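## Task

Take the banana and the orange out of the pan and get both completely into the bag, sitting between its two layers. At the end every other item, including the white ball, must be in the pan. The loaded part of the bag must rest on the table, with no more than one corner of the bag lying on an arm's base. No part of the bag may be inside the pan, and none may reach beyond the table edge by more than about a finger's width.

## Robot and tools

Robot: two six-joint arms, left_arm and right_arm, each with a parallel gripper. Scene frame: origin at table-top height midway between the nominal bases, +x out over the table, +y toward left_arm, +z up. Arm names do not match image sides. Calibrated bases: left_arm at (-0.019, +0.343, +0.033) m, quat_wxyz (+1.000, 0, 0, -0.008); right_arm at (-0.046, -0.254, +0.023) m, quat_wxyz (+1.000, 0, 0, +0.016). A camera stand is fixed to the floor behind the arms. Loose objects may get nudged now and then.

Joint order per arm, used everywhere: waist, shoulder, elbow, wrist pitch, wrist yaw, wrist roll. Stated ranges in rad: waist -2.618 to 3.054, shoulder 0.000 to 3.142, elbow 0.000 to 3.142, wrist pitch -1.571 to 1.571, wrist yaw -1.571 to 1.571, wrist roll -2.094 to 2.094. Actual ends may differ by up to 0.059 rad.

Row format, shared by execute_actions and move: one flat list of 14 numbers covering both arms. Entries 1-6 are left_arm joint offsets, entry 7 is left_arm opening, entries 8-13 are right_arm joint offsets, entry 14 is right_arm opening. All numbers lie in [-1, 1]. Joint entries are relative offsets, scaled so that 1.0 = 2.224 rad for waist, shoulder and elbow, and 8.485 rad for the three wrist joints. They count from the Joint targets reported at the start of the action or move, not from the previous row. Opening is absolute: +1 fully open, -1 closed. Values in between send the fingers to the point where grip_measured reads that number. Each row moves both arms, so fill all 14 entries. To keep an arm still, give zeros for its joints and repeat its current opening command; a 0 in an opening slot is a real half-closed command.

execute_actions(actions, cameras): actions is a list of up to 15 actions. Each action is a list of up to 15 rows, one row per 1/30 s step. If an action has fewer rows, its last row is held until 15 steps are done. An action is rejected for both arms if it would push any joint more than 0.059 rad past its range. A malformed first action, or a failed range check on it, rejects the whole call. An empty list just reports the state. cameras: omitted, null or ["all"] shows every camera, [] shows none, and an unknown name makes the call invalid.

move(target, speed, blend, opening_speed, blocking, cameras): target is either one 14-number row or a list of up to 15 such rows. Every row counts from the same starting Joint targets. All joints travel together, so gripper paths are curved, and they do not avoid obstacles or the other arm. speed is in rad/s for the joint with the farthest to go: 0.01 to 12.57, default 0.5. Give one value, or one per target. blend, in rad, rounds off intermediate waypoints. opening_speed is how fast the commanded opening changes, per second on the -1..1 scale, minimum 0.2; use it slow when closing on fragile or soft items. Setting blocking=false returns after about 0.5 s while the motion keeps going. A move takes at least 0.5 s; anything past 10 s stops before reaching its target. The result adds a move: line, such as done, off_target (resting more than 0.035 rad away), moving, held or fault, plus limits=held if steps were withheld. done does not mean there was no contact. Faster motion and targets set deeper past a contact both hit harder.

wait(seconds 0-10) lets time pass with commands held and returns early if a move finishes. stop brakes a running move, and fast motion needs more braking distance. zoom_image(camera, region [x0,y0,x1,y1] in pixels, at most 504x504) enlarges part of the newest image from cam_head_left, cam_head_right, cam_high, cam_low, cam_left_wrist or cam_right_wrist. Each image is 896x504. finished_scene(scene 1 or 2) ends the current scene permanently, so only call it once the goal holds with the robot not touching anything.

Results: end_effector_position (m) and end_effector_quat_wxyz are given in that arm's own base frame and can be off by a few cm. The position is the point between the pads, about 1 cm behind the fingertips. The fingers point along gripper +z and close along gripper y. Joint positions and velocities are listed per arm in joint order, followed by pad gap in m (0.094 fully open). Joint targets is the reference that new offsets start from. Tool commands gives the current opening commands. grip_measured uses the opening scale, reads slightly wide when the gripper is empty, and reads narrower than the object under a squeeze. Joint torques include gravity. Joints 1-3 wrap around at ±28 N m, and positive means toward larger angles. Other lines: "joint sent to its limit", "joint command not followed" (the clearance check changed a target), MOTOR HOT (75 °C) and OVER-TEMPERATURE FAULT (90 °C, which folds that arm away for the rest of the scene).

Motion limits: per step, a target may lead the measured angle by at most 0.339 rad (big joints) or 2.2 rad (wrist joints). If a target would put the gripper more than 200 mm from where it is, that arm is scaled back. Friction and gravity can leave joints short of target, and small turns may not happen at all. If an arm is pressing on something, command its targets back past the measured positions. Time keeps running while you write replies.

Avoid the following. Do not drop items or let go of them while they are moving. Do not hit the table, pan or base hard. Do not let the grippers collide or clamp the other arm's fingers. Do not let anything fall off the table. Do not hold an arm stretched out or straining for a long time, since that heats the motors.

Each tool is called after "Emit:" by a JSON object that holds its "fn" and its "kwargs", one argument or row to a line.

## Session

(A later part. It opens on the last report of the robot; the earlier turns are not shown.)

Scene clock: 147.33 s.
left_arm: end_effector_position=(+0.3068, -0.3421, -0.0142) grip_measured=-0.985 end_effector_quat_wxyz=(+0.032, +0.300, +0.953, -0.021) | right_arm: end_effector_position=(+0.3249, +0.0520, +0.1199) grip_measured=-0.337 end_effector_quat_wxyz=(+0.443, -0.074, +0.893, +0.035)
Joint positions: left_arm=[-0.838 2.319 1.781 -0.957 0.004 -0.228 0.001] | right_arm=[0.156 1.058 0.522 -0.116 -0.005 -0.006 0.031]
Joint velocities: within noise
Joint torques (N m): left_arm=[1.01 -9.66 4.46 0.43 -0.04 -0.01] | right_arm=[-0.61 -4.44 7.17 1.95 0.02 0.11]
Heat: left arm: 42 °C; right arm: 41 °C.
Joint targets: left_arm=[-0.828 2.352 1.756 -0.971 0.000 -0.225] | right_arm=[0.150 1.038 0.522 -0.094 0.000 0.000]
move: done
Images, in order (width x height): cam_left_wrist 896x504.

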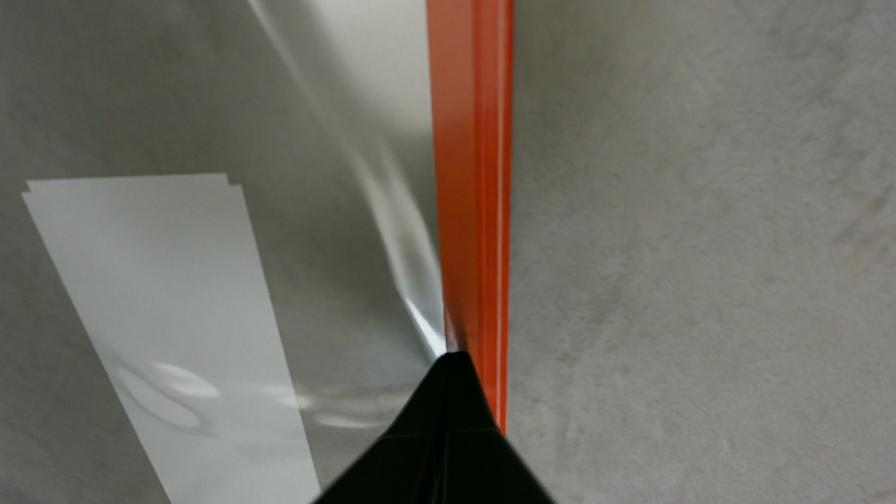

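Emit:
{"fn": "move", "kwargs": {
  "target": [0.045,0,0,0,0,0,-1,0,0,0,0,0,0,-0.34],
  "speed": 0.15,
  "cameras": ["cam_left_wrist"]
}}

Scene clock: 149.03 s.
left_arm: end_effector_position=(+0.3380, -0.3097, -0.0153) grip_measured=-0.985 end_effector_quat_wxyz=(+0.030, +0.252, +0.967, -0.022) | right_arm: end_effector_position=(+0.3249, +0.0520, +0.1199) grip_measured=-0.337 end_effector_quat_wxyz=(+0.443, -0.074, +0.893, +0.035)
Joint positions: left_arm=[-0.738 2.319 1.777 -0.956 0.011 -0.228 0.001] | right_arm=[0.156 1.058 0.522 -0.116 -0.005 -0.006 0.031]
Joint velocities: within noise
Joint torques (N m): left_arm=[0.94 -9.65 4.88 0.4 -0.1 -0.01] | right_arm=[-0.59 -4.45 7.15 1.95 0.02 0.11]
Heat: left arm: 42 °C; right arm: 41 °C.
Joint targets: left_arm=[-0.728 2.352 1.756 -0.971 0.000 -0.225] | right_arm=[0.150 1.038 0.522 -0.094 0.000 0.000]
move: done
Images, in order (width x height): cam_left_wrist 896x504.

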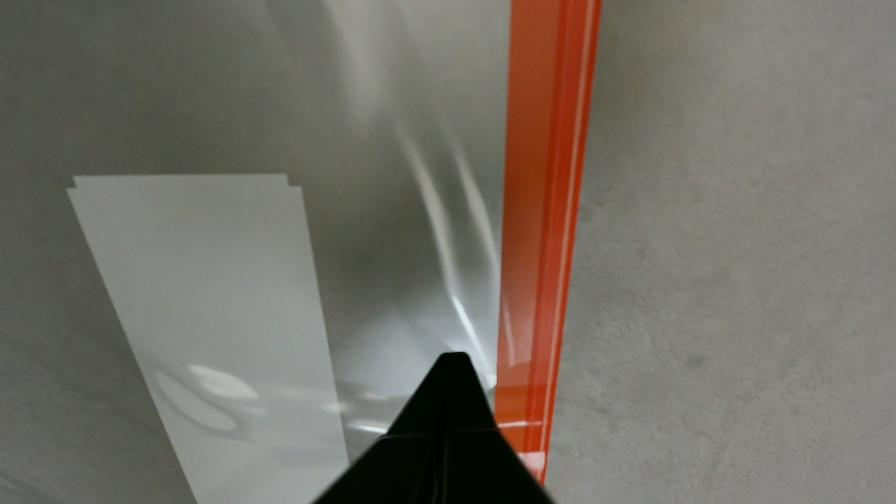

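Emit:
{"fn": "move", "kwargs": {
  "target": [
    [0,-0.0225,0.045,-0.0189,0,0,-1,0,0,0,0,0,0,-0.34],
    [0.0387,-0.0321,0.062,-0.0251,0,0.0227,-1,0,0,0,0,0,0,-0.34],
    [0.0387,-0.0321,0.062,-0.0251,0,0.0227,-0.35,0,0,0,0,0,0,-0.34],
    [0.0387,0.0045,-0.0063,0.0024,0,0.0227,-0.35,0,0,0,0,0,0,-0.34],
    [0.0387,0.0045,-0.0063,0.0024,0,0.0227,-1,0,0,0,0,0,0,-0.34]
  ],
  "speed": [0.4,0.6,0.6,0.2,0.2],
  "opening_speed": 1.2,
  "cameras": ["cam_left_wrist"]
}}

Scene clock: 156.40 s.
left_arm: end_effector_position=(+0.3575, -0.2697, -0.0171) grip_measured=-0.985 end_effector_quat_wxyz=(+0.012, +0.296, +0.955, -0.010) | right_arm: end_effector_position=(+0.3249, +0.0520, +0.1199) grip_measured=-0.337 end_effector_quat_wxyz=(+0.443, -0.074, +0.893, +0.035)
Joint positions: left_arm=[-0.642 2.322 1.777 -0.997 0.011 -0.041 0.001] | right_arm=[0.156 1.058 0.522 -0.116 -0.005 -0.006 0.031]
Joint velocities: within noise
Joint torques (N m): left_arm=[0.24 -9.03 3.4 1 -0.08 0.05] | right_arm=[-0.59 -4.46 7.17 1.95 0.02 0.11]
Heat: left arm: 44 °C; right arm: 40 °C.
Joint targets: left_arm=[-0.642 2.362 1.742 -0.951 0.000 -0.032] | right_arm=[0.150 1.038 0.522 -0.094 0.000 0.000]
move: off_target (left_arm); target 3's new numbers were sent with left_arm's shoulder 0.038 rad from that target; target 5's new numbers were sent with left_arm's wrist pitch 0.060 rad from that target; left_arm: the wrist pitch is farthest, 0.047 rad from its target
Images, in order (width x height): cam_left_wrist 896x504.

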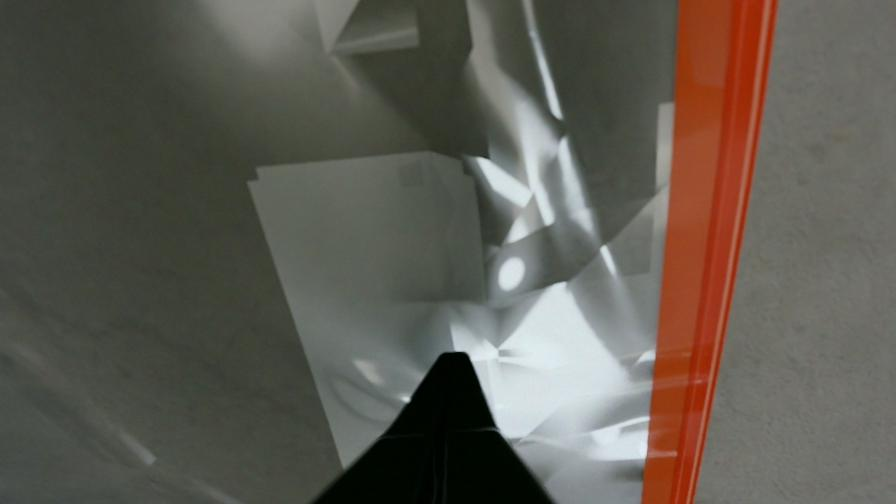

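Emit:
{"fn": "move", "kwargs": {
  "target": [
    [0,-0.0225,0.045,-0.0189,0,0,-1,0,0,0,0,0,0,-0.34],
    [-0.0225,-0.0363,0.0688,-0.0276,0,-0.0059,-1,0,0,0,0,0,0,-0.34],
    [-0.0225,-0.0363,0.0688,-0.0276,0,-0.0059,-0.25,0,0,0,0,0,0,-0.34],
    [-0.0225,-0.0139,0.0144,-0.0073,0,-0.0059,-0.25,0,0,0,0,0,0,-0.34]
  ],
  "speed": [0.4,0.6,0.6,0.2],
  "opening_speed": 1.2,
  "cameras": ["cam_left_wrist"]
}}

Scene clock: 160.70 s.
left_arm: end_effector_position=(+0.3404, -0.2856, -0.0127) grip_measured=-0.252 end_effector_quat_wxyz=(+0.005, +0.307, +0.952, -0.007) | right_arm: end_effector_position=(+0.3249, +0.0520, +0.1199) grip_measured=-0.337 end_effector_quat_wxyz=(+0.443, -0.074, +0.893, +0.035)
Joint positions: left_arm=[-0.694 2.315 1.784 -1.024 0.009 -0.071 0.035] | right_arm=[0.156 1.058 0.522 -0.116 -0.005 -0.006 0.031]
Joint velocities: within noise
Joint torques (N m): left_arm=[0.43 -10.89 5.86 0.54 -0.08 -0.15] | right_arm=[-0.59 -4.46 7.17 1.95 0.02 0.11]
Heat: left arm: 44 °C; right arm: 40 °C.
Joint targets: left_arm=[-0.692 2.331 1.774 -1.013 -0.001 -0.082] | right_arm=[0.150 1.038 0.522 -0.094 0.000 0.000]
move: done
Images, in order (width x height): cam_left_wrist 896x504.

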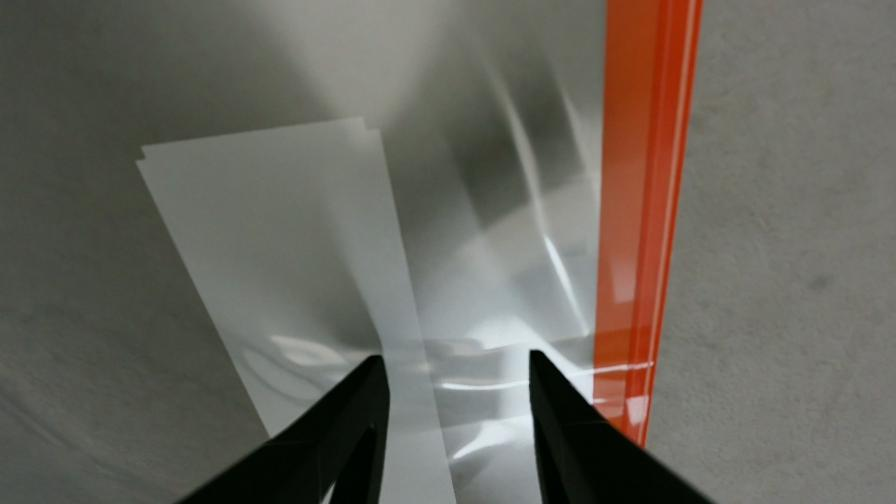

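Emit:
{"fn": "move", "kwargs": {
  "target": [
    [0,0.0001,0,0,0,0,-0.6,0,0,0,0,0,0,-0.34],
    [0,0.0099,-0.0094,0.005,0,0,-0.6,0,0,0,0,0,0,-0.34],
    [0,0.0099,-0.0094,0.005,0,0,-1,0,0,0,0,0,0,-0.34]
  ],
  "speed": [0.4,0.2,0.2],
  "opening_speed": 0.8,
  "cameras": ["cam_left_wrist"]
}}

Scene clock: 163.17 s.
left_arm: end_effector_position=(+0.3432, -0.2882, -0.0158) grip_measured=-0.985 end_effector_quat_wxyz=(+0.013, +0.307, +0.952, -0.010) | right_arm: end_effector_position=(+0.3249, +0.0520, +0.1199) grip_measured=-0.337 end_effector_quat_wxyz=(+0.443, -0.074, +0.893, +0.035)
Joint positions: left_arm=[-0.695 2.317 1.774 -0.995 0.009 -0.071 0.001] | right_arm=[0.156 1.058 0.522 -0.116 -0.005 -0.006 0.031]
Joint velocities: within noise
Joint torques (N m): left_arm=[0.42 -9.36 4.79 0.76 -0.08 -0.14] | right_arm=[-0.59 -4.46 7.15 1.95 0.02 0.11]
Heat: left arm: 44 °C; right arm: 40 °C.
Joint targets: left_arm=[-0.692 2.353 1.753 -0.970 -0.001 -0.082] | right_arm=[0.150 1.038 0.522 -0.094 0.000 0.000]
move: off_target (left_arm); target 3's new numbers were sent with left_arm's shoulder 0.036 rad from that target; left_arm: the shoulder is farthest, 0.036 rad from its target
Images, in order (width x height): cam_left_wrist 896x504.

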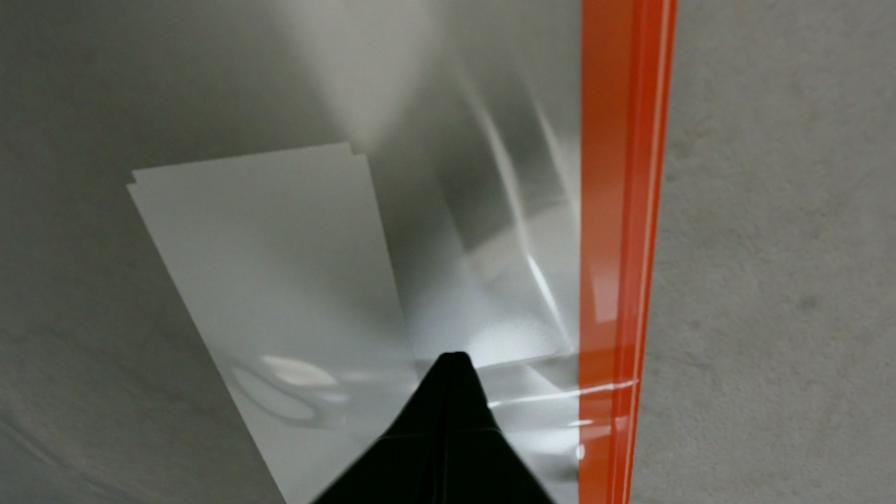

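Emit:
{"fn": "move", "kwargs": {
  "target": [
    [0,-0.0225,0.045,-0.0189,0,0,-1,0,0,0,0,0,0,-0.34],
    [0.0193,-0.0318,0.0643,-0.0253,0,0.0051,-1,0,0,0,0,0,0,-0.34],
    [0.0193,-0.0318,0.0643,-0.0253,0,0.0051,0.8,0,0,0,0,0,0,-0.34],
    [0.0193,-0.0027,0.004,-0.0019,0,0.0051,0.8,0,0,0,0,0,0,-0.34],
    [0.0193,-0.0027,0.004,-0.0019,0,0.0051,-1,0,0,0,0,0,0,-0.34]
  ],
  "speed": [0.4,0.6,0.6,0.2,0.2],
  "opening_speed": 1.2,
  "cameras": ["cam_left_wrist"]
}}

Scene clock: 170.07 s.
left_arm: end_effector_position=(+0.3566, -0.2730, -0.0154) grip_measured=-0.985 end_effector_quat_wxyz=(+0.014, +0.296, +0.955, -0.011) | right_arm: end_effector_position=(+0.3249, +0.0520, +0.1199) grip_measured=-0.337 end_effector_quat_wxyz=(+0.443, -0.074, +0.893, +0.035)
Joint positions: left_arm=[-0.649 2.319 1.78 -0.997 0.012 -0.047 0.001] | right_arm=[0.156 1.058 0.522 -0.116 -0.005 -0.006 0.031]
Joint velocities: within noise
Joint torques (N m): left_arm=[0.13 -10.02 5.11 0.61 -0.11 0.03] | right_arm=[-0.58 -4.44 7.17 1.95 0.02 0.11]
Heat: left arm: 44 °C; right arm: 39 °C.
Joint targets: left_arm=[-0.649 2.347 1.762 -0.986 0.000 -0.039] | right_arm=[0.150 1.038 0.522 -0.094 0.000 0.000]
move: done
Images, in order (width x height): cam_left_wrist 896x504.

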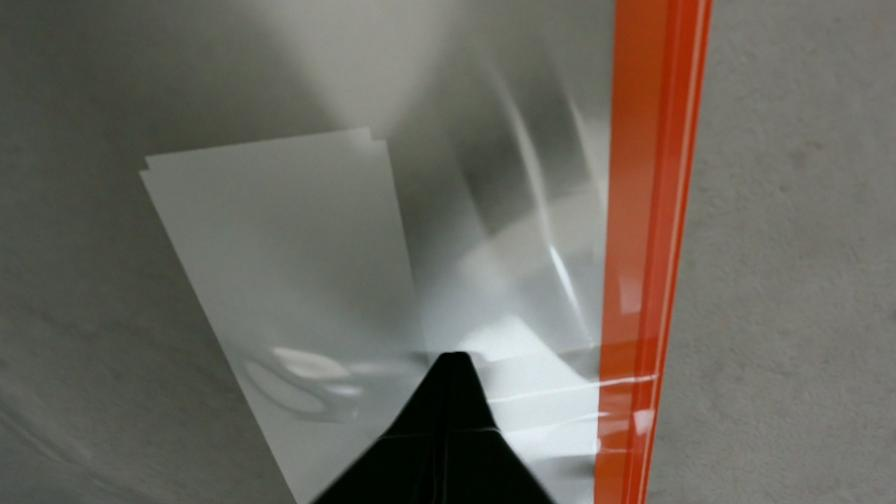

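Emit:
{"fn": "execute_actions", "kwargs": {
  "actions": []
}}

Scene clock: 171.73 s.
left_arm: end_effector_position=(+0.3566, -0.2730, -0.0154) grip_measured=-0.985 end_effector_quat_wxyz=(+0.014, +0.296, +0.955, -0.011) | right_arm: end_effector_position=(+0.3249, +0.0520, +0.1199) grip_measured=-0.337 end_effector_quat_wxyz=(+0.443, -0.074, +0.893, +0.035)
Joint positions: left_arm=[-0.649 2.319 1.78 -0.997 0.012 -0.047 0.001] | right_arm=[0.156 1.058 0.522 -0.116 -0.005 -0.006 0.031]
Joint velocities: within noise
Joint torques (N m): left_arm=[0.16 -10.03 5.07 0.6 -0.1 0.04] | right_arm=[-0.59 -4.45 7.16 1.95 0.03 0.11]
Heat: left arm: 44 °C; right arm: 39 °C.
Joint targets: left_arm=[-0.649 2.347 1.762 -0.986 0.000 -0.039] | right_arm=[0.150 1.038 0.522 -0.094 0.000 0.000]
Tool commands: left_gripper/opening=-1.0 right_gripper/opening=-0.34

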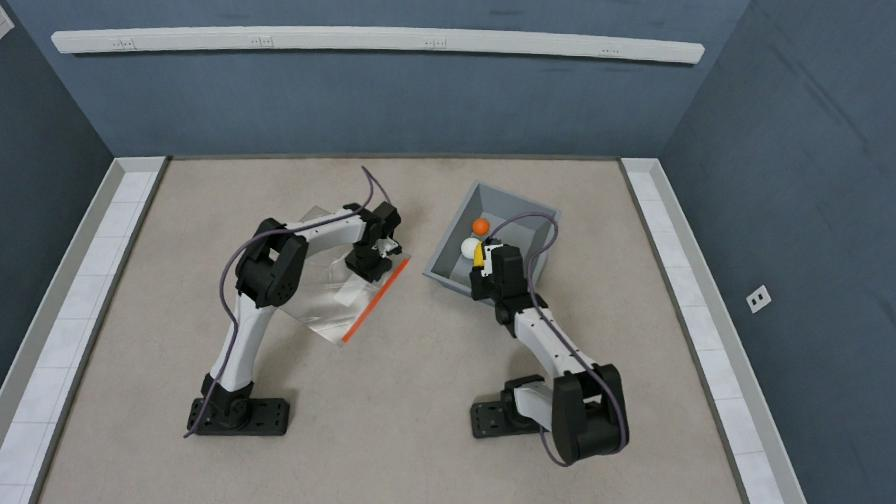

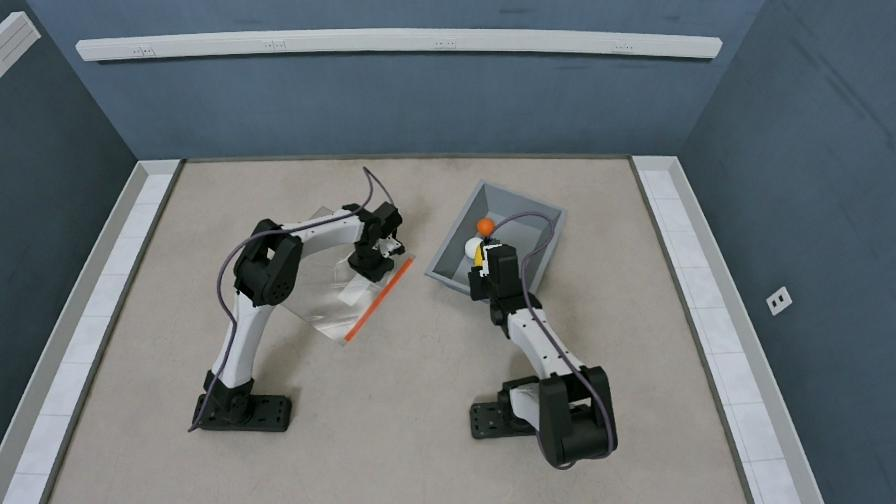

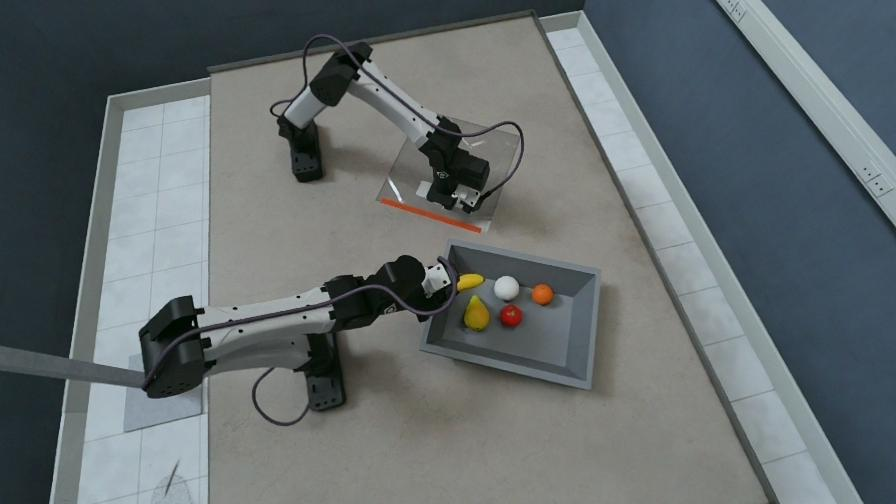

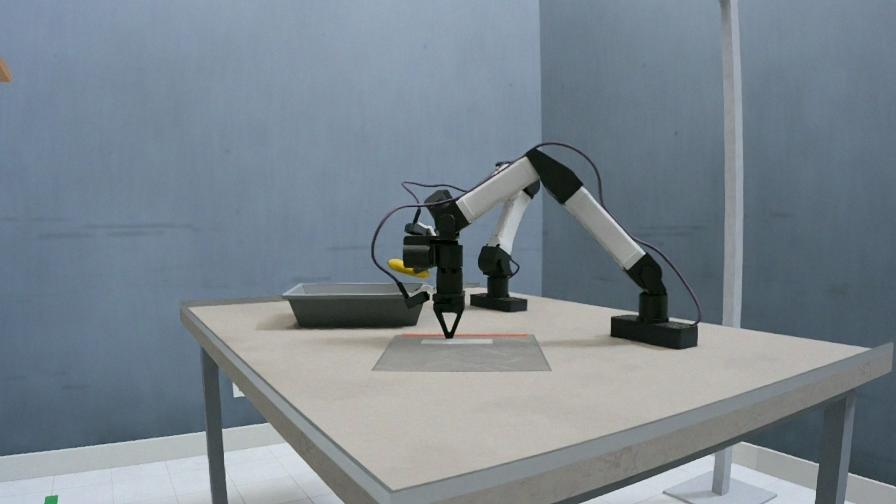

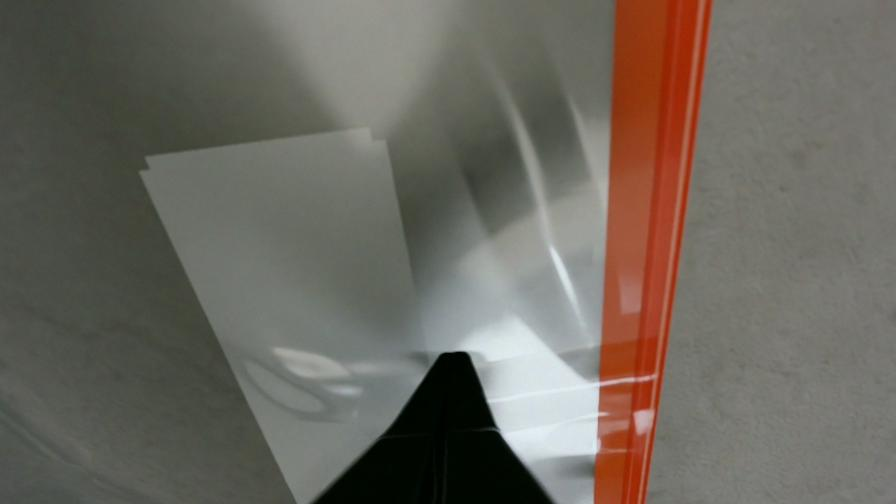

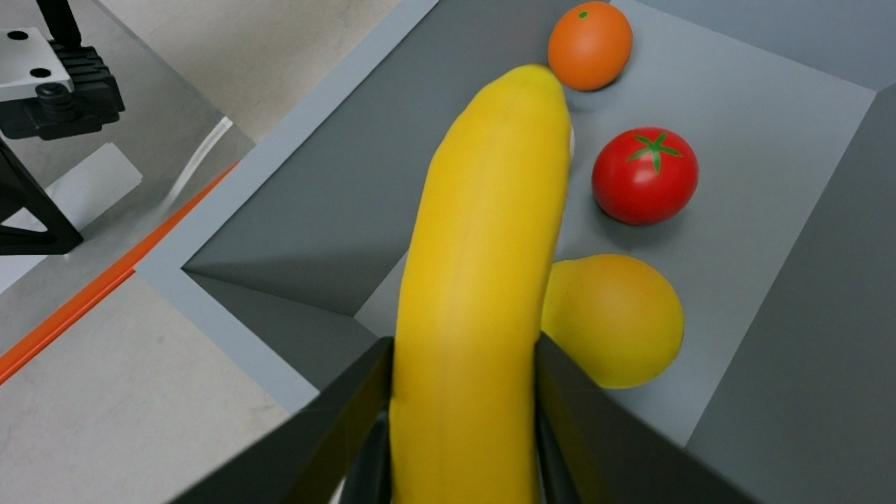

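Emit:
{"fn": "move", "kwargs": {
  "target": [
    [0.006,-0.0225,0.045,-0.0189,0,0.01,-1,0,0,0,0,0,0,-0.34],
    [0.0153,-0.0225,0.045,-0.0189,0,0.0188,0.0,0,0,0,0,0,0,-0.34],
    [0.0153,0,0,0,0,0.0188,0.0,0,0,0,0,0,0,-0.34],
    [0.0153,0,0,0,0,0.0188,-1,0,0,0,0,0,0,-0.34]
  ],
  "opening_speed": 1.5,
  "speed": 0.6,
  "cameras": ["cam_left_wrist"]
}}

Scene clock: 178.07 s.
left_arm: end_effector_position=(+0.3627, -0.2603, -0.0158) grip_measured=-0.985 end_effector_quat_wxyz=(+0.009, +0.357, +0.934, -0.008) | right_arm: end_effector_position=(+0.3249, +0.0520, +0.1199) grip_measured=-0.337 end_effector_quat_wxyz=(+0.443, -0.074, +0.893, +0.035)
Joint positions: left_arm=[-0.618 2.321 1.782 -1.009 0.011 0.112 0.001] | right_arm=[0.156 1.058 0.522 -0.116 -0.005 -0.006 0.031]
Joint velocities: within noise
Joint torques (N m): left_arm=[0.53 -10.17 4.89 0.71 -0.09 0.04] | right_arm=[-0.61 -4.44 7.15 1.95 0.02 0.11]
Heat: left arm: 46 °C; right arm: 38 °C.
Joint targets: left_arm=[-0.615 2.347 1.762 -0.987 0.000 0.121] | right_arm=[0.150 1.038 0.522 -0.094 0.000 0.000]
move: done; target 4's new numbers were sent with left_arm's wrist pitch 0.042 rad from that target
Images, in order (width x height): cam_left_wrist 896x504.

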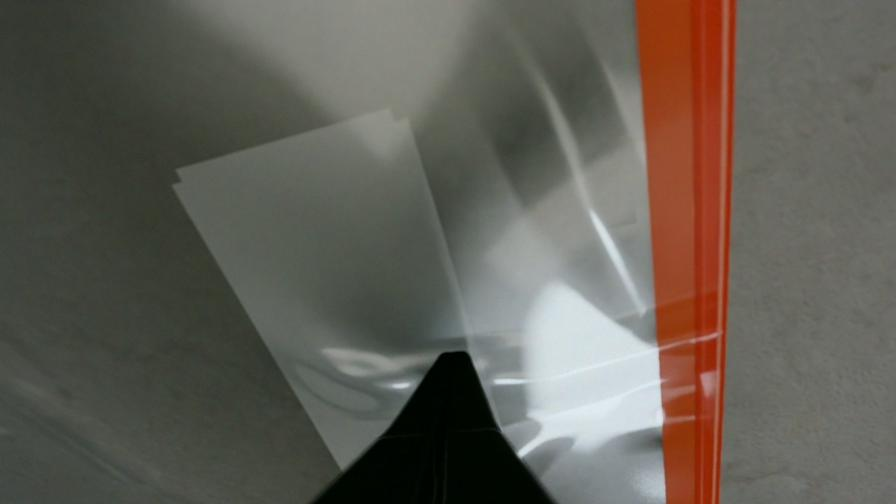

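Emit:
{"fn": "move", "kwargs": {
  "target": [0,-0.0225,0.045,-0.0189,0,0,-1,0,0,0,0,0,0,-0.34],
  "speed": 0.3,
  "cameras": ["cam_left_wrist","cam_low"]
}}

Scene clock: 179.50 s.
left_arm: end_effector_position=(+0.3533, -0.2537, -0.0006) grip_measured=-0.985 end_effector_quat_wxyz=(-0.022, +0.357, +0.934, +0.000) | right_arm: end_effector_position=(+0.3249, +0.0520, +0.1199) grip_measured=-0.337 end_effector_quat_wxyz=(+0.443, -0.074, +0.893, +0.035)
Joint positions: left_arm=[-0.618 2.321 1.844 -1.135 0.011 0.112 0.001] | right_arm=[0.156 1.058 0.522 -0.116 -0.005 -0.006 0.031]
Joint velocities: within noise
Joint torques (N m): left_arm=[0.46 -14.06 8.57 0.17 -0.09 0.04] | right_arm=[-0.58 -4.46 7.15 1.95 0.03 0.11]
Heat: left arm: 46 °C; right arm: 38 °C.
Joint targets: left_arm=[-0.615 2.297 1.862 -1.147 0.000 0.121] | right_arm=[0.150 1.038 0.522 -0.094 0.000 0.000]
move: done
Images, in order (width x height): cam_low 896x504, cam_left_wrist 896x504.

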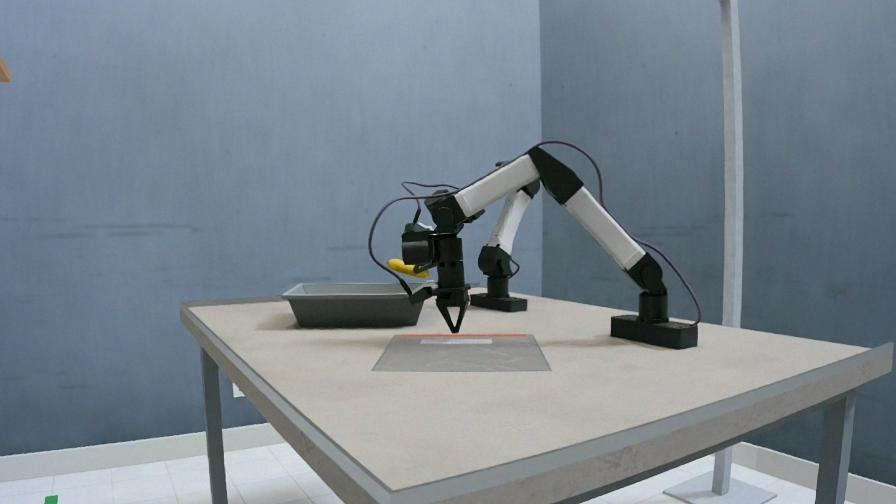

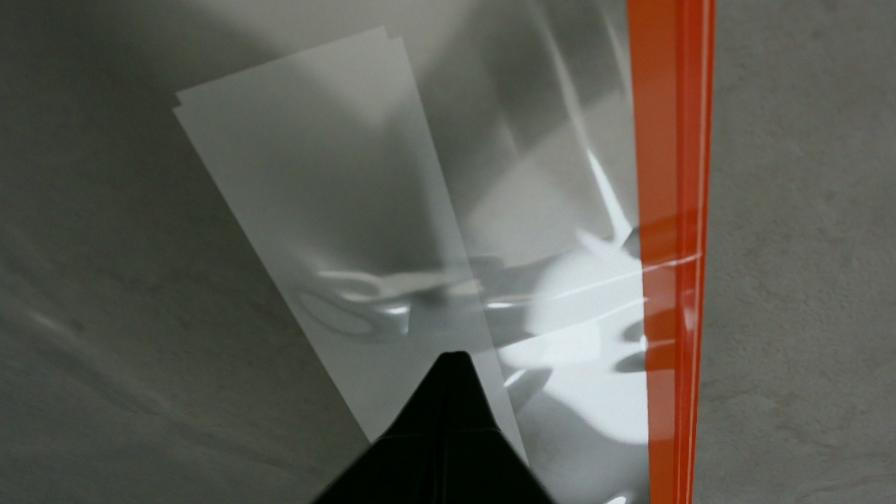

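Emit:
{"fn": "zoom_image", "kwargs": {
  "camera": "cam_left_wrist",
  "region": [400, 200, 730, 430]
}}

Scaled by 1.527 from the camera's 896x504 image, which has a finer 1280x720 frame.

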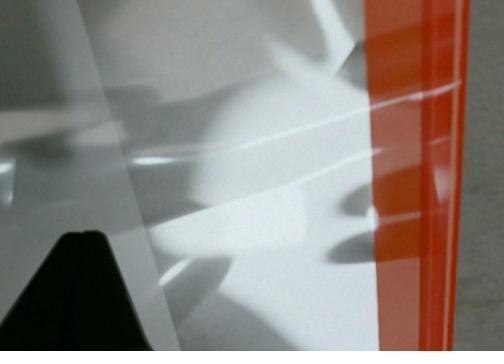

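Emit:
{"fn": "move", "kwargs": {
  "target": [
    [-0.0459,-0.0306,-0.049,0.0032,0,-0.1978,-0.45,0,0,0,0,0,0,-0.34]
  ],
  "speed": 1.2,
  "cameras": ["cam_left_wrist","cam_high"]
}}

Emit:
{"fn": "zoom_image", "kwargs": {
  "camera": "cam_left_wrist",
  "region": [290, 200, 620, 504]
}}

Scene clock: 183.33 s.
left_arm: end_effector_position=(+0.3145, -0.2742, +0.0027) grip_measured=-0.451 end_effector_quat_wxyz=(-0.019, -0.405, +0.914, +0.026) | right_arm: end_effector_position=(+0.3249, +0.0520, +0.1199) grip_measured=-0.337 end_effector_quat_wxyz=(+0.443, -0.074, +0.893, +0.035)
Joint positions: left_arm=[-0.712 2.268 1.764 -1.13 0.011 -1.546 0.026] | right_arm=[0.156 1.058 0.522 -0.116 -0.005 -0.006 0.031]
Joint velocities: within noise
Joint torques (N m): left_arm=[-0.16 -14.67 5.61 0.29 -0.18 -0.14] | right_arm=[-0.59 -4.46 7.16 1.95 0.02 0.11]
Heat: left arm: 46 °C; right arm: 38 °C.
Joint targets: left_arm=[-0.717 2.229 1.753 -1.120 0.000 -1.557] | right_arm=[0.150 1.038 0.522 -0.094 0.000 0.000]
move: off_target (left_arm); left_arm: the shoulder is farthest, 0.039 rad from its target
Images, in order (width x height): cam_high 896x504, cam_left_wrist 896x504.

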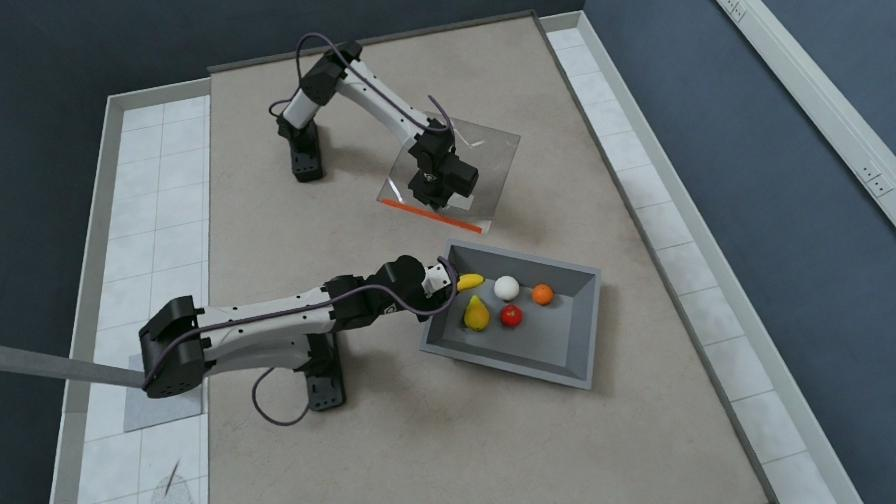

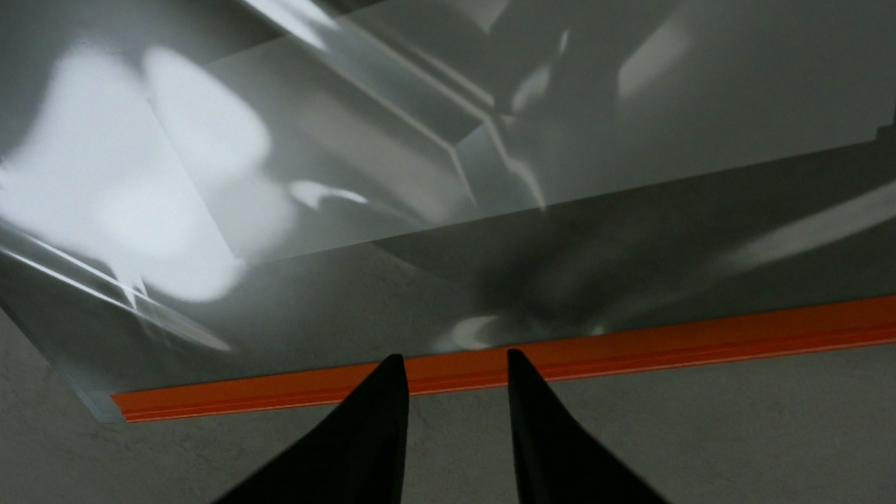

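Scaled by 1.527 from the camera's 896x504 image, which has a finer 1280x720 frame.

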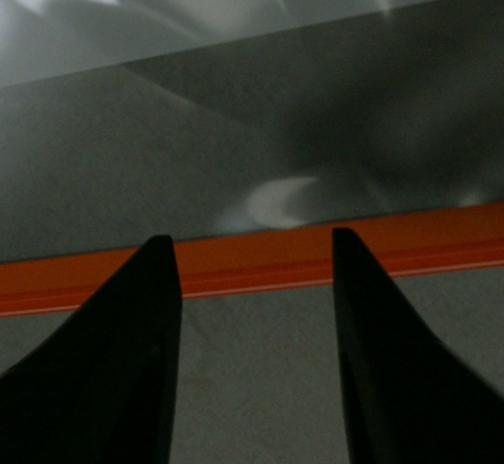

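Emit:
{"fn": "move", "kwargs": {
  "target": [
    [0,0.0212,-0.0436,0.0194,0,0,-0.45,0,0,0,0,0,0,-0.34],
    [0,0.0212,-0.0436,0.0194,0,0,-1,0,0,0,0,0,0,-0.34]
  ],
  "speed": 0.5,
  "opening_speed": 1.0,
  "cameras": ["cam_left_wrist"]
}}

Emit:
{"fn": "zoom_image", "kwargs": {
  "camera": "cam_left_wrist",
  "region": [290, 200, 620, 504]
}}

Scene clock: 185.30 s.
left_arm: end_effector_position=(+0.3232, -0.2820, -0.0166) grip_measured=-0.985 end_effector_quat_wxyz=(-0.003, -0.405, +0.914, -0.007) | right_arm: end_effector_position=(+0.3249, +0.0520, +0.1199) grip_measured=-0.337 end_effector_quat_wxyz=(+0.443, -0.074, +0.893, +0.035)
Joint positions: left_arm=[-0.713 2.265 1.681 -0.976 0.011 -1.547 0.001] | right_arm=[0.156 1.058 0.522 -0.116 -0.005 -0.006 0.031]
Joint velocities: within noise
Joint torques (N m): left_arm=[-0.16 -10.73 4.22 0.6 -0.17 -0.14] | right_arm=[-0.59 -4.46 7.15 1.95 0.02 0.11]
Heat: left arm: 46 °C; right arm: 38 °C.
Joint targets: left_arm=[-0.717 2.276 1.656 -0.955 0.000 -1.558] | right_arm=[0.150 1.038 0.522 -0.094 0.000 0.000]
move: done; target 2's new numbers were sent with left_arm's wrist pitch 0.065 rad from that target
Images, in order (width x height): cam_left_wrist 896x504.

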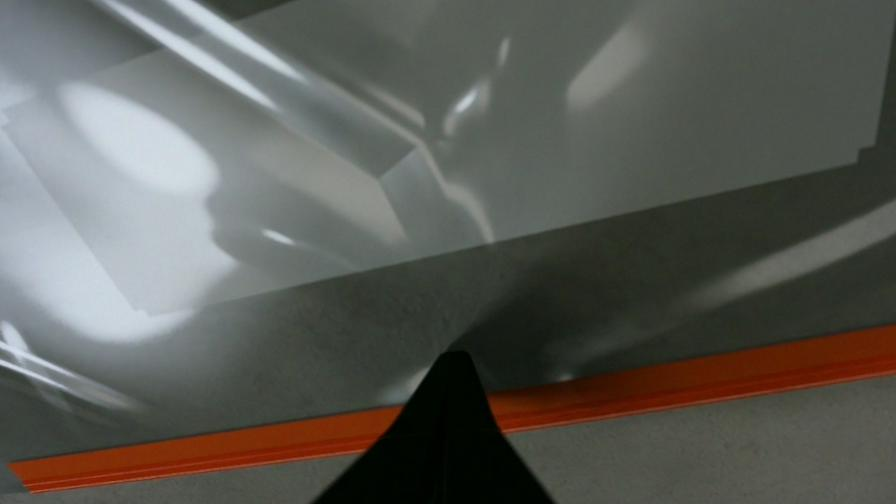

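Scaled by 1.527 from the camera's 896x504 image, which has a finer 1280x720 frame.

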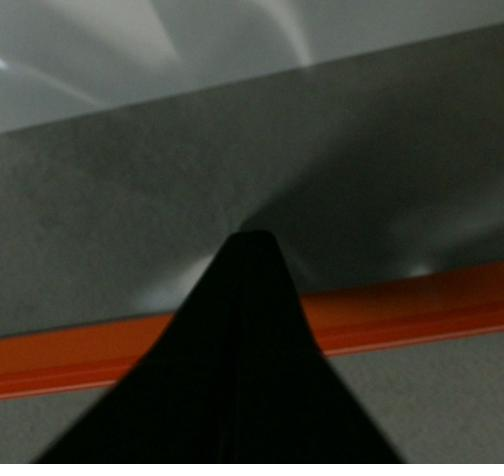

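Emit:
{"fn": "move", "kwargs": {
  "target": [
    [0,-0.0212,0.0436,-0.0194,0,0,-1,0,0,0,0,0,0,-0.34],
    [-0.0117,-0.0212,0.0436,-0.0194,-0.0013,0.1762,-0.49,0,0,0,0,0,0,-0.34]
  ],
  "speed": 1.2,
  "cameras": ["cam_left_wrist"]
}}

Emit:
{"fn": "move", "kwargs": {
  "target": [
    [0,0.0212,-0.0436,0.0194,0,0,-0.49,0,0,0,0,0,0,-0.34],
    [0,0.0274,-0.0494,0.0223,0,0,-0.49,0,0,0,0,0,0,-0.34]
  ],
  "speed": 0.5,
  "cameras": ["cam_left_wrist"]
}}

Emit:
{"fn": "zoom_image", "kwargs": {
  "camera": "cam_left_wrist",
  "region": [290, 200, 620, 504]
}}

Scene clock: 189.27 s.
left_arm: end_effector_position=(+0.3063, -0.2791, -0.0017) grip_measured=-0.492 end_effector_quat_wxyz=(-0.030, +0.325, +0.945, +0.010) | right_arm: end_effector_position=(+0.3249, +0.0520, +0.1199) grip_measured=-0.337 end_effector_quat_wxyz=(+0.443, -0.074, +0.893, +0.035)
Joint positions: left_arm=[-0.737 2.262 1.736 -1.109 0.005 -0.073 0.024] | right_arm=[0.156 1.058 0.522 -0.116 -0.005 -0.006 0.031]
Joint velocities: within noise
Joint torques (N m): left_arm=[-0.27 -14.17 8.34 0.13 -0.15 0.06] | right_arm=[-0.58 -4.46 7.16 1.95 0.02 0.11]
Heat: left arm: 47 °C; right arm: 38 °C.
Joint targets: left_arm=[-0.743 2.229 1.753 -1.120 -0.012 -0.063] | right_arm=[0.150 1.038 0.522 -0.094 0.000 0.000]
move: done
Images, in order (width x height): cam_left_wrist 896x504.

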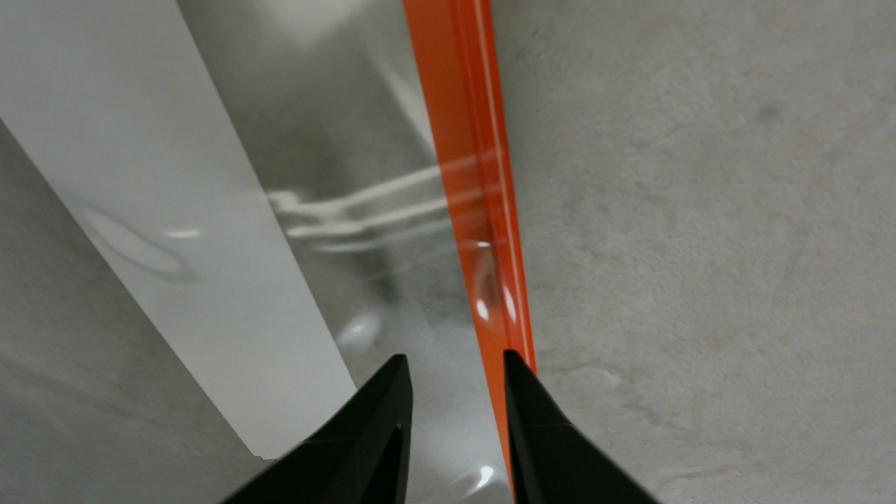

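Scene clock: 190.07 s.
left_arm: end_effector_position=(+0.3106, -0.2829, -0.0172) grip_measured=-0.492 end_effector_quat_wxyz=(-0.011, +0.327, +0.945, +0.002) | right_arm: end_effector_position=(+0.3249, +0.0520, +0.1199) grip_measured=-0.337 end_effector_quat_wxyz=(+0.443, -0.074, +0.893, +0.035)
Joint positions: left_arm=[-0.737 2.262 1.673 -1.003 0.005 -0.072 0.024] | right_arm=[0.156 1.058 0.522 -0.116 -0.005 -0.006 0.031]
Joint velocities: within noise
Joint torques (N m): left_arm=[-0.31 -9.4 3.74 1.17 -0.14 0.04] | right_arm=[-0.59 -4.48 7.15 1.95 0.02 0.11]
Heat: left arm: 47 °C; right arm: 38 °C.
Joint targets: left_arm=[-0.743 2.290 1.643 -0.931 -0.012 -0.062] | right_arm=[0.150 1.038 0.522 -0.094 0.000 0.000]
move: off_target (left_arm); left_arm: the wrist pitch is farthest, 0.072 rad from its target
Images, in order (width x height): cam_left_wrist 896x504.

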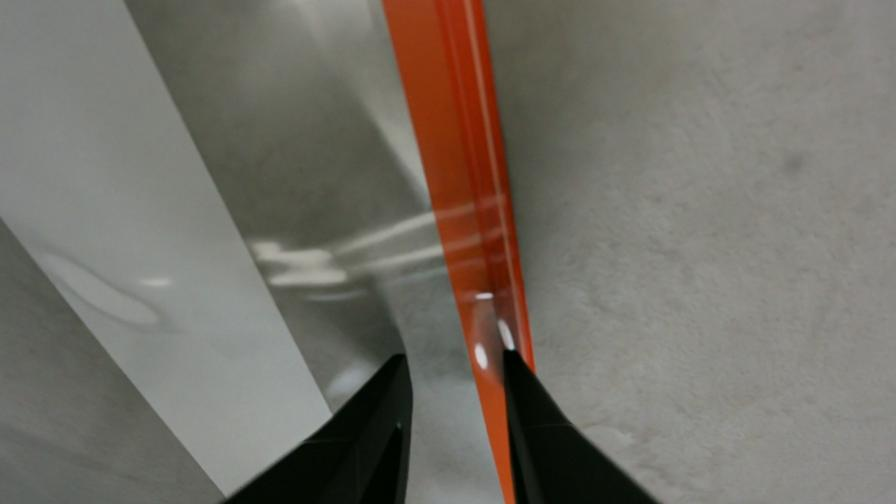

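Scaled by 1.527 from the camera's 896x504 image, which has a finer 1280x720 frame.

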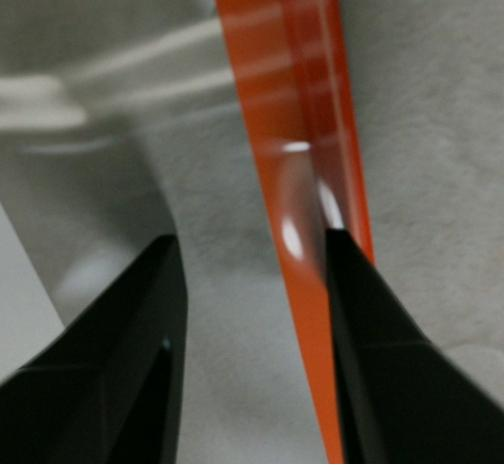

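Emit:
{"fn": "move", "kwargs": {
  "target": [
    [0,-0.0274,0.0494,-0.0223,0,0,-0.49,0,0,0,0,0,0,-0.34],
    [-0.0057,-0.0346,0.0382,-0.0211,0,-0.0233,-0.45,0,0,0,0,0,0,-0.34],
    [-0.0057,-0.0072,-0.0112,0.0012,0,-0.0233,-0.45,0,0,0,0,0,0,-0.34]
  ],
  "speed": 0.6,
  "cameras": ["cam_left_wrist"]
}}

Emit:
{"fn": "zoom_image", "kwargs": {
  "camera": "cam_left_wrist",
  "region": [290, 200, 620, 504]
}}

Scene clock: 193.37 s.
left_arm: end_effector_position=(+0.3036, -0.2836, -0.0178) grip_measured=-0.451 end_effector_quat_wxyz=(-0.012, +0.247, +0.969, +0.004) | right_arm: end_effector_position=(+0.3249, +0.0520, +0.1199) grip_measured=-0.337 end_effector_quat_wxyz=(+0.443, -0.074, +0.893, +0.035)
Joint positions: left_arm=[-0.75 2.248 1.648 -0.994 0.004 -0.25 0.026] | right_arm=[0.156 1.058 0.522 -0.116 -0.005 -0.006 0.031]
Joint velocities: within noise
Joint torques (N m): left_arm=[-0.25 -9.48 3.71 1.17 -0.14 -0.13] | right_arm=[-0.58 -4.46 7.15 1.95 0.02 0.11]
Heat: left arm: 47 °C; right arm: 38 °C.
Joint targets: left_arm=[-0.756 2.274 1.618 -0.920 -0.012 -0.260] | right_arm=[0.150 1.038 0.522 -0.094 0.000 0.000]
move: off_target (left_arm); target 2's new numbers were sent with left_arm's shoulder 0.036 rad from that target; left_arm: the wrist pitch is farthest, 0.074 rad from its target
Images, in order (width x height): cam_left_wrist 896x504.

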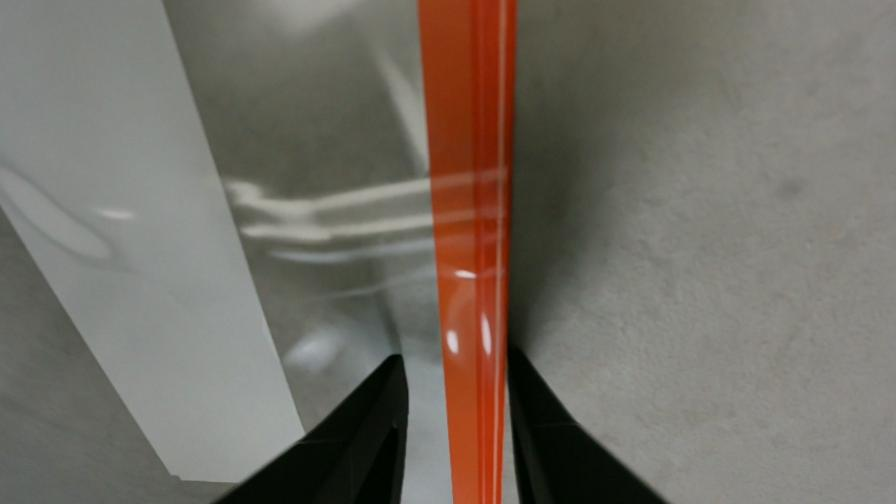

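Scaled by 1.527 from the camera's 896x504 image, which has a finer 1280x720 frame.

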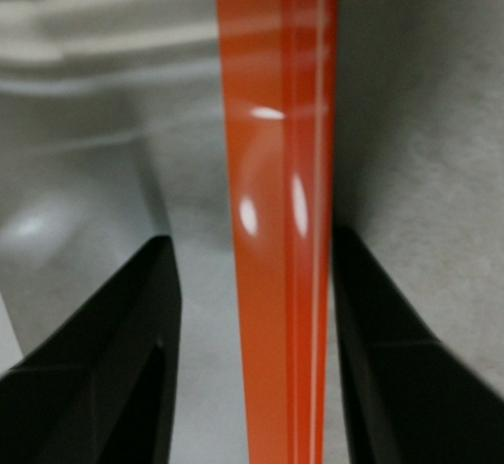

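Emit:
{"fn": "move", "kwargs": {
  "target": [
    [0,0,0,0,0,0,-0.75,0,0,0,0,0,0,-0.34]
  ],
  "opening_speed": 0.8,
  "cameras": ["cam_left_wrist"]
}}

Emit:
{"fn": "zoom_image", "kwargs": {
  "camera": "cam_left_wrist",
  "region": [290, 200, 620, 504]
}}

Emit:
{"fn": "move", "kwargs": {
  "target": [
    [0,0,0,0,0,0,-1,0,0,0,0,0,0,-0.34]
  ],
  "opening_speed": 0.8,
  "cameras": ["cam_left_wrist"]
}}

Emit:
{"fn": "zoom_image", "kwargs": {
  "camera": "cam_left_wrist",
  "region": [290, 200, 620, 504]
}}

Scene clock: 194.37 s.
left_arm: end_effector_position=(+0.3053, -0.2830, -0.0178) grip_measured=-0.748 end_effector_quat_wxyz=(-0.008, +0.247, +0.969, +0.007) | right_arm: end_effector_position=(+0.3249, +0.0520, +0.1199) grip_measured=-0.337 end_effector_quat_wxyz=(+0.443, -0.074, +0.893, +0.035)
Joint positions: left_arm=[-0.75 2.248 1.648 -0.991 -0.005 -0.251 0.012] | right_arm=[0.156 1.058 0.522 -0.116 -0.005 -0.006 0.031]
Joint velocities: within noise
Joint torques (N m): left_arm=[-0.24 -9.5 3.69 1.14 -0.07 -0.12] | right_arm=[-0.59 -4.45 7.17 1.95 0.02 0.11]
Heat: left arm: 47 °C; right arm: 37 °C.
Joint targets: left_arm=[-0.756 2.274 1.618 -0.920 -0.011 -0.260] | right_arm=[0.150 1.038 0.522 -0.094 0.000 0.000]
move: off_target (left_arm); left_arm: the wrist pitch is farthest, 0.071 rad from its target
Images, in order (width x height): cam_left_wrist 896x504.

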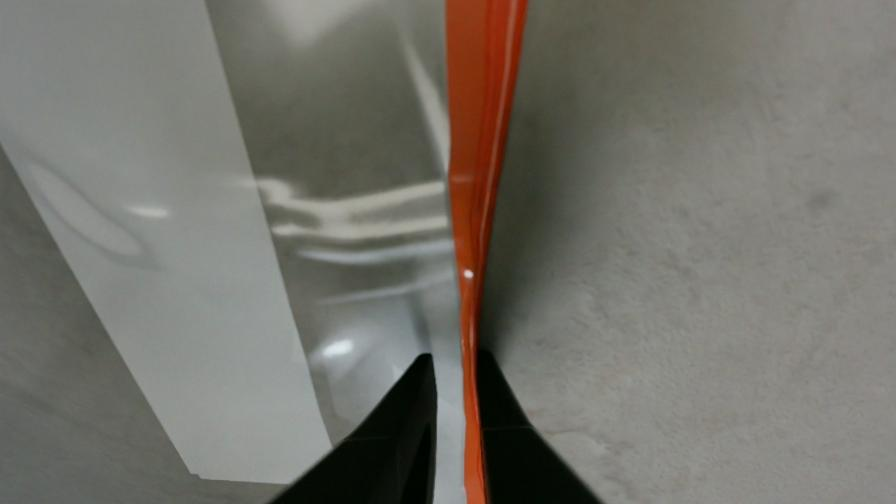

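Scaled by 1.527 from the camera's 896x504 image, which has a finer 1280x720 frame.

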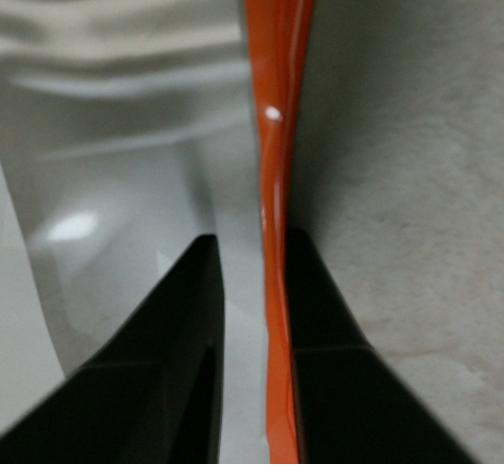

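Scene clock: 194.90 s.
left_arm: end_effector_position=(+0.3067, -0.2823, -0.0177) grip_measured=-0.984 end_effector_quat_wxyz=(-0.005, +0.247, +0.969, +0.011) | right_arm: end_effector_position=(+0.3249, +0.0520, +0.1199) grip_measured=-0.337 end_effector_quat_wxyz=(+0.443, -0.074, +0.893, +0.035)
Joint positions: left_arm=[-0.75 2.248 1.648 -0.989 -0.014 -0.251 0.001] | right_arm=[0.156 1.058 0.522 -0.116 -0.005 -0.006 0.031]
Joint velocities: within noise
Joint torques (N m): left_arm=[-0.24 -9.47 3.74 1.13 0 -0.13] | right_arm=[-0.59 -4.45 7.16 1.95 0.02 0.11]
Heat: left arm: 47 °C; right arm: 37 °C.
Joint targets: left_arm=[-0.756 2.274 1.618 -0.920 -0.012 -0.260] | right_arm=[0.150 1.038 0.522 -0.094 0.000 0.000]
move: off_target (left_arm); left_arm: the wrist pitch is farthest, 0.069 rad from its target
Images, in order (width x height): cam_left_wrist 896x504.

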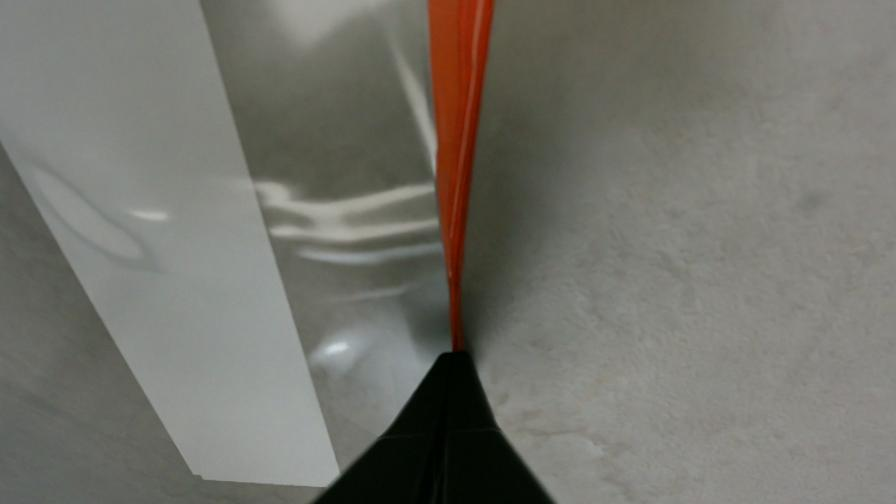

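Scaled by 1.527 from the camera's 896x504 image, which has a finer 1280x720 frame.

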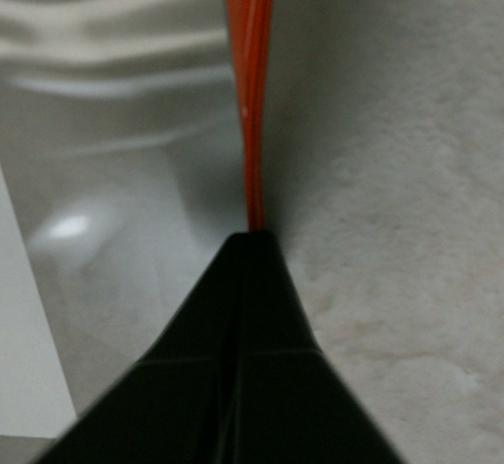

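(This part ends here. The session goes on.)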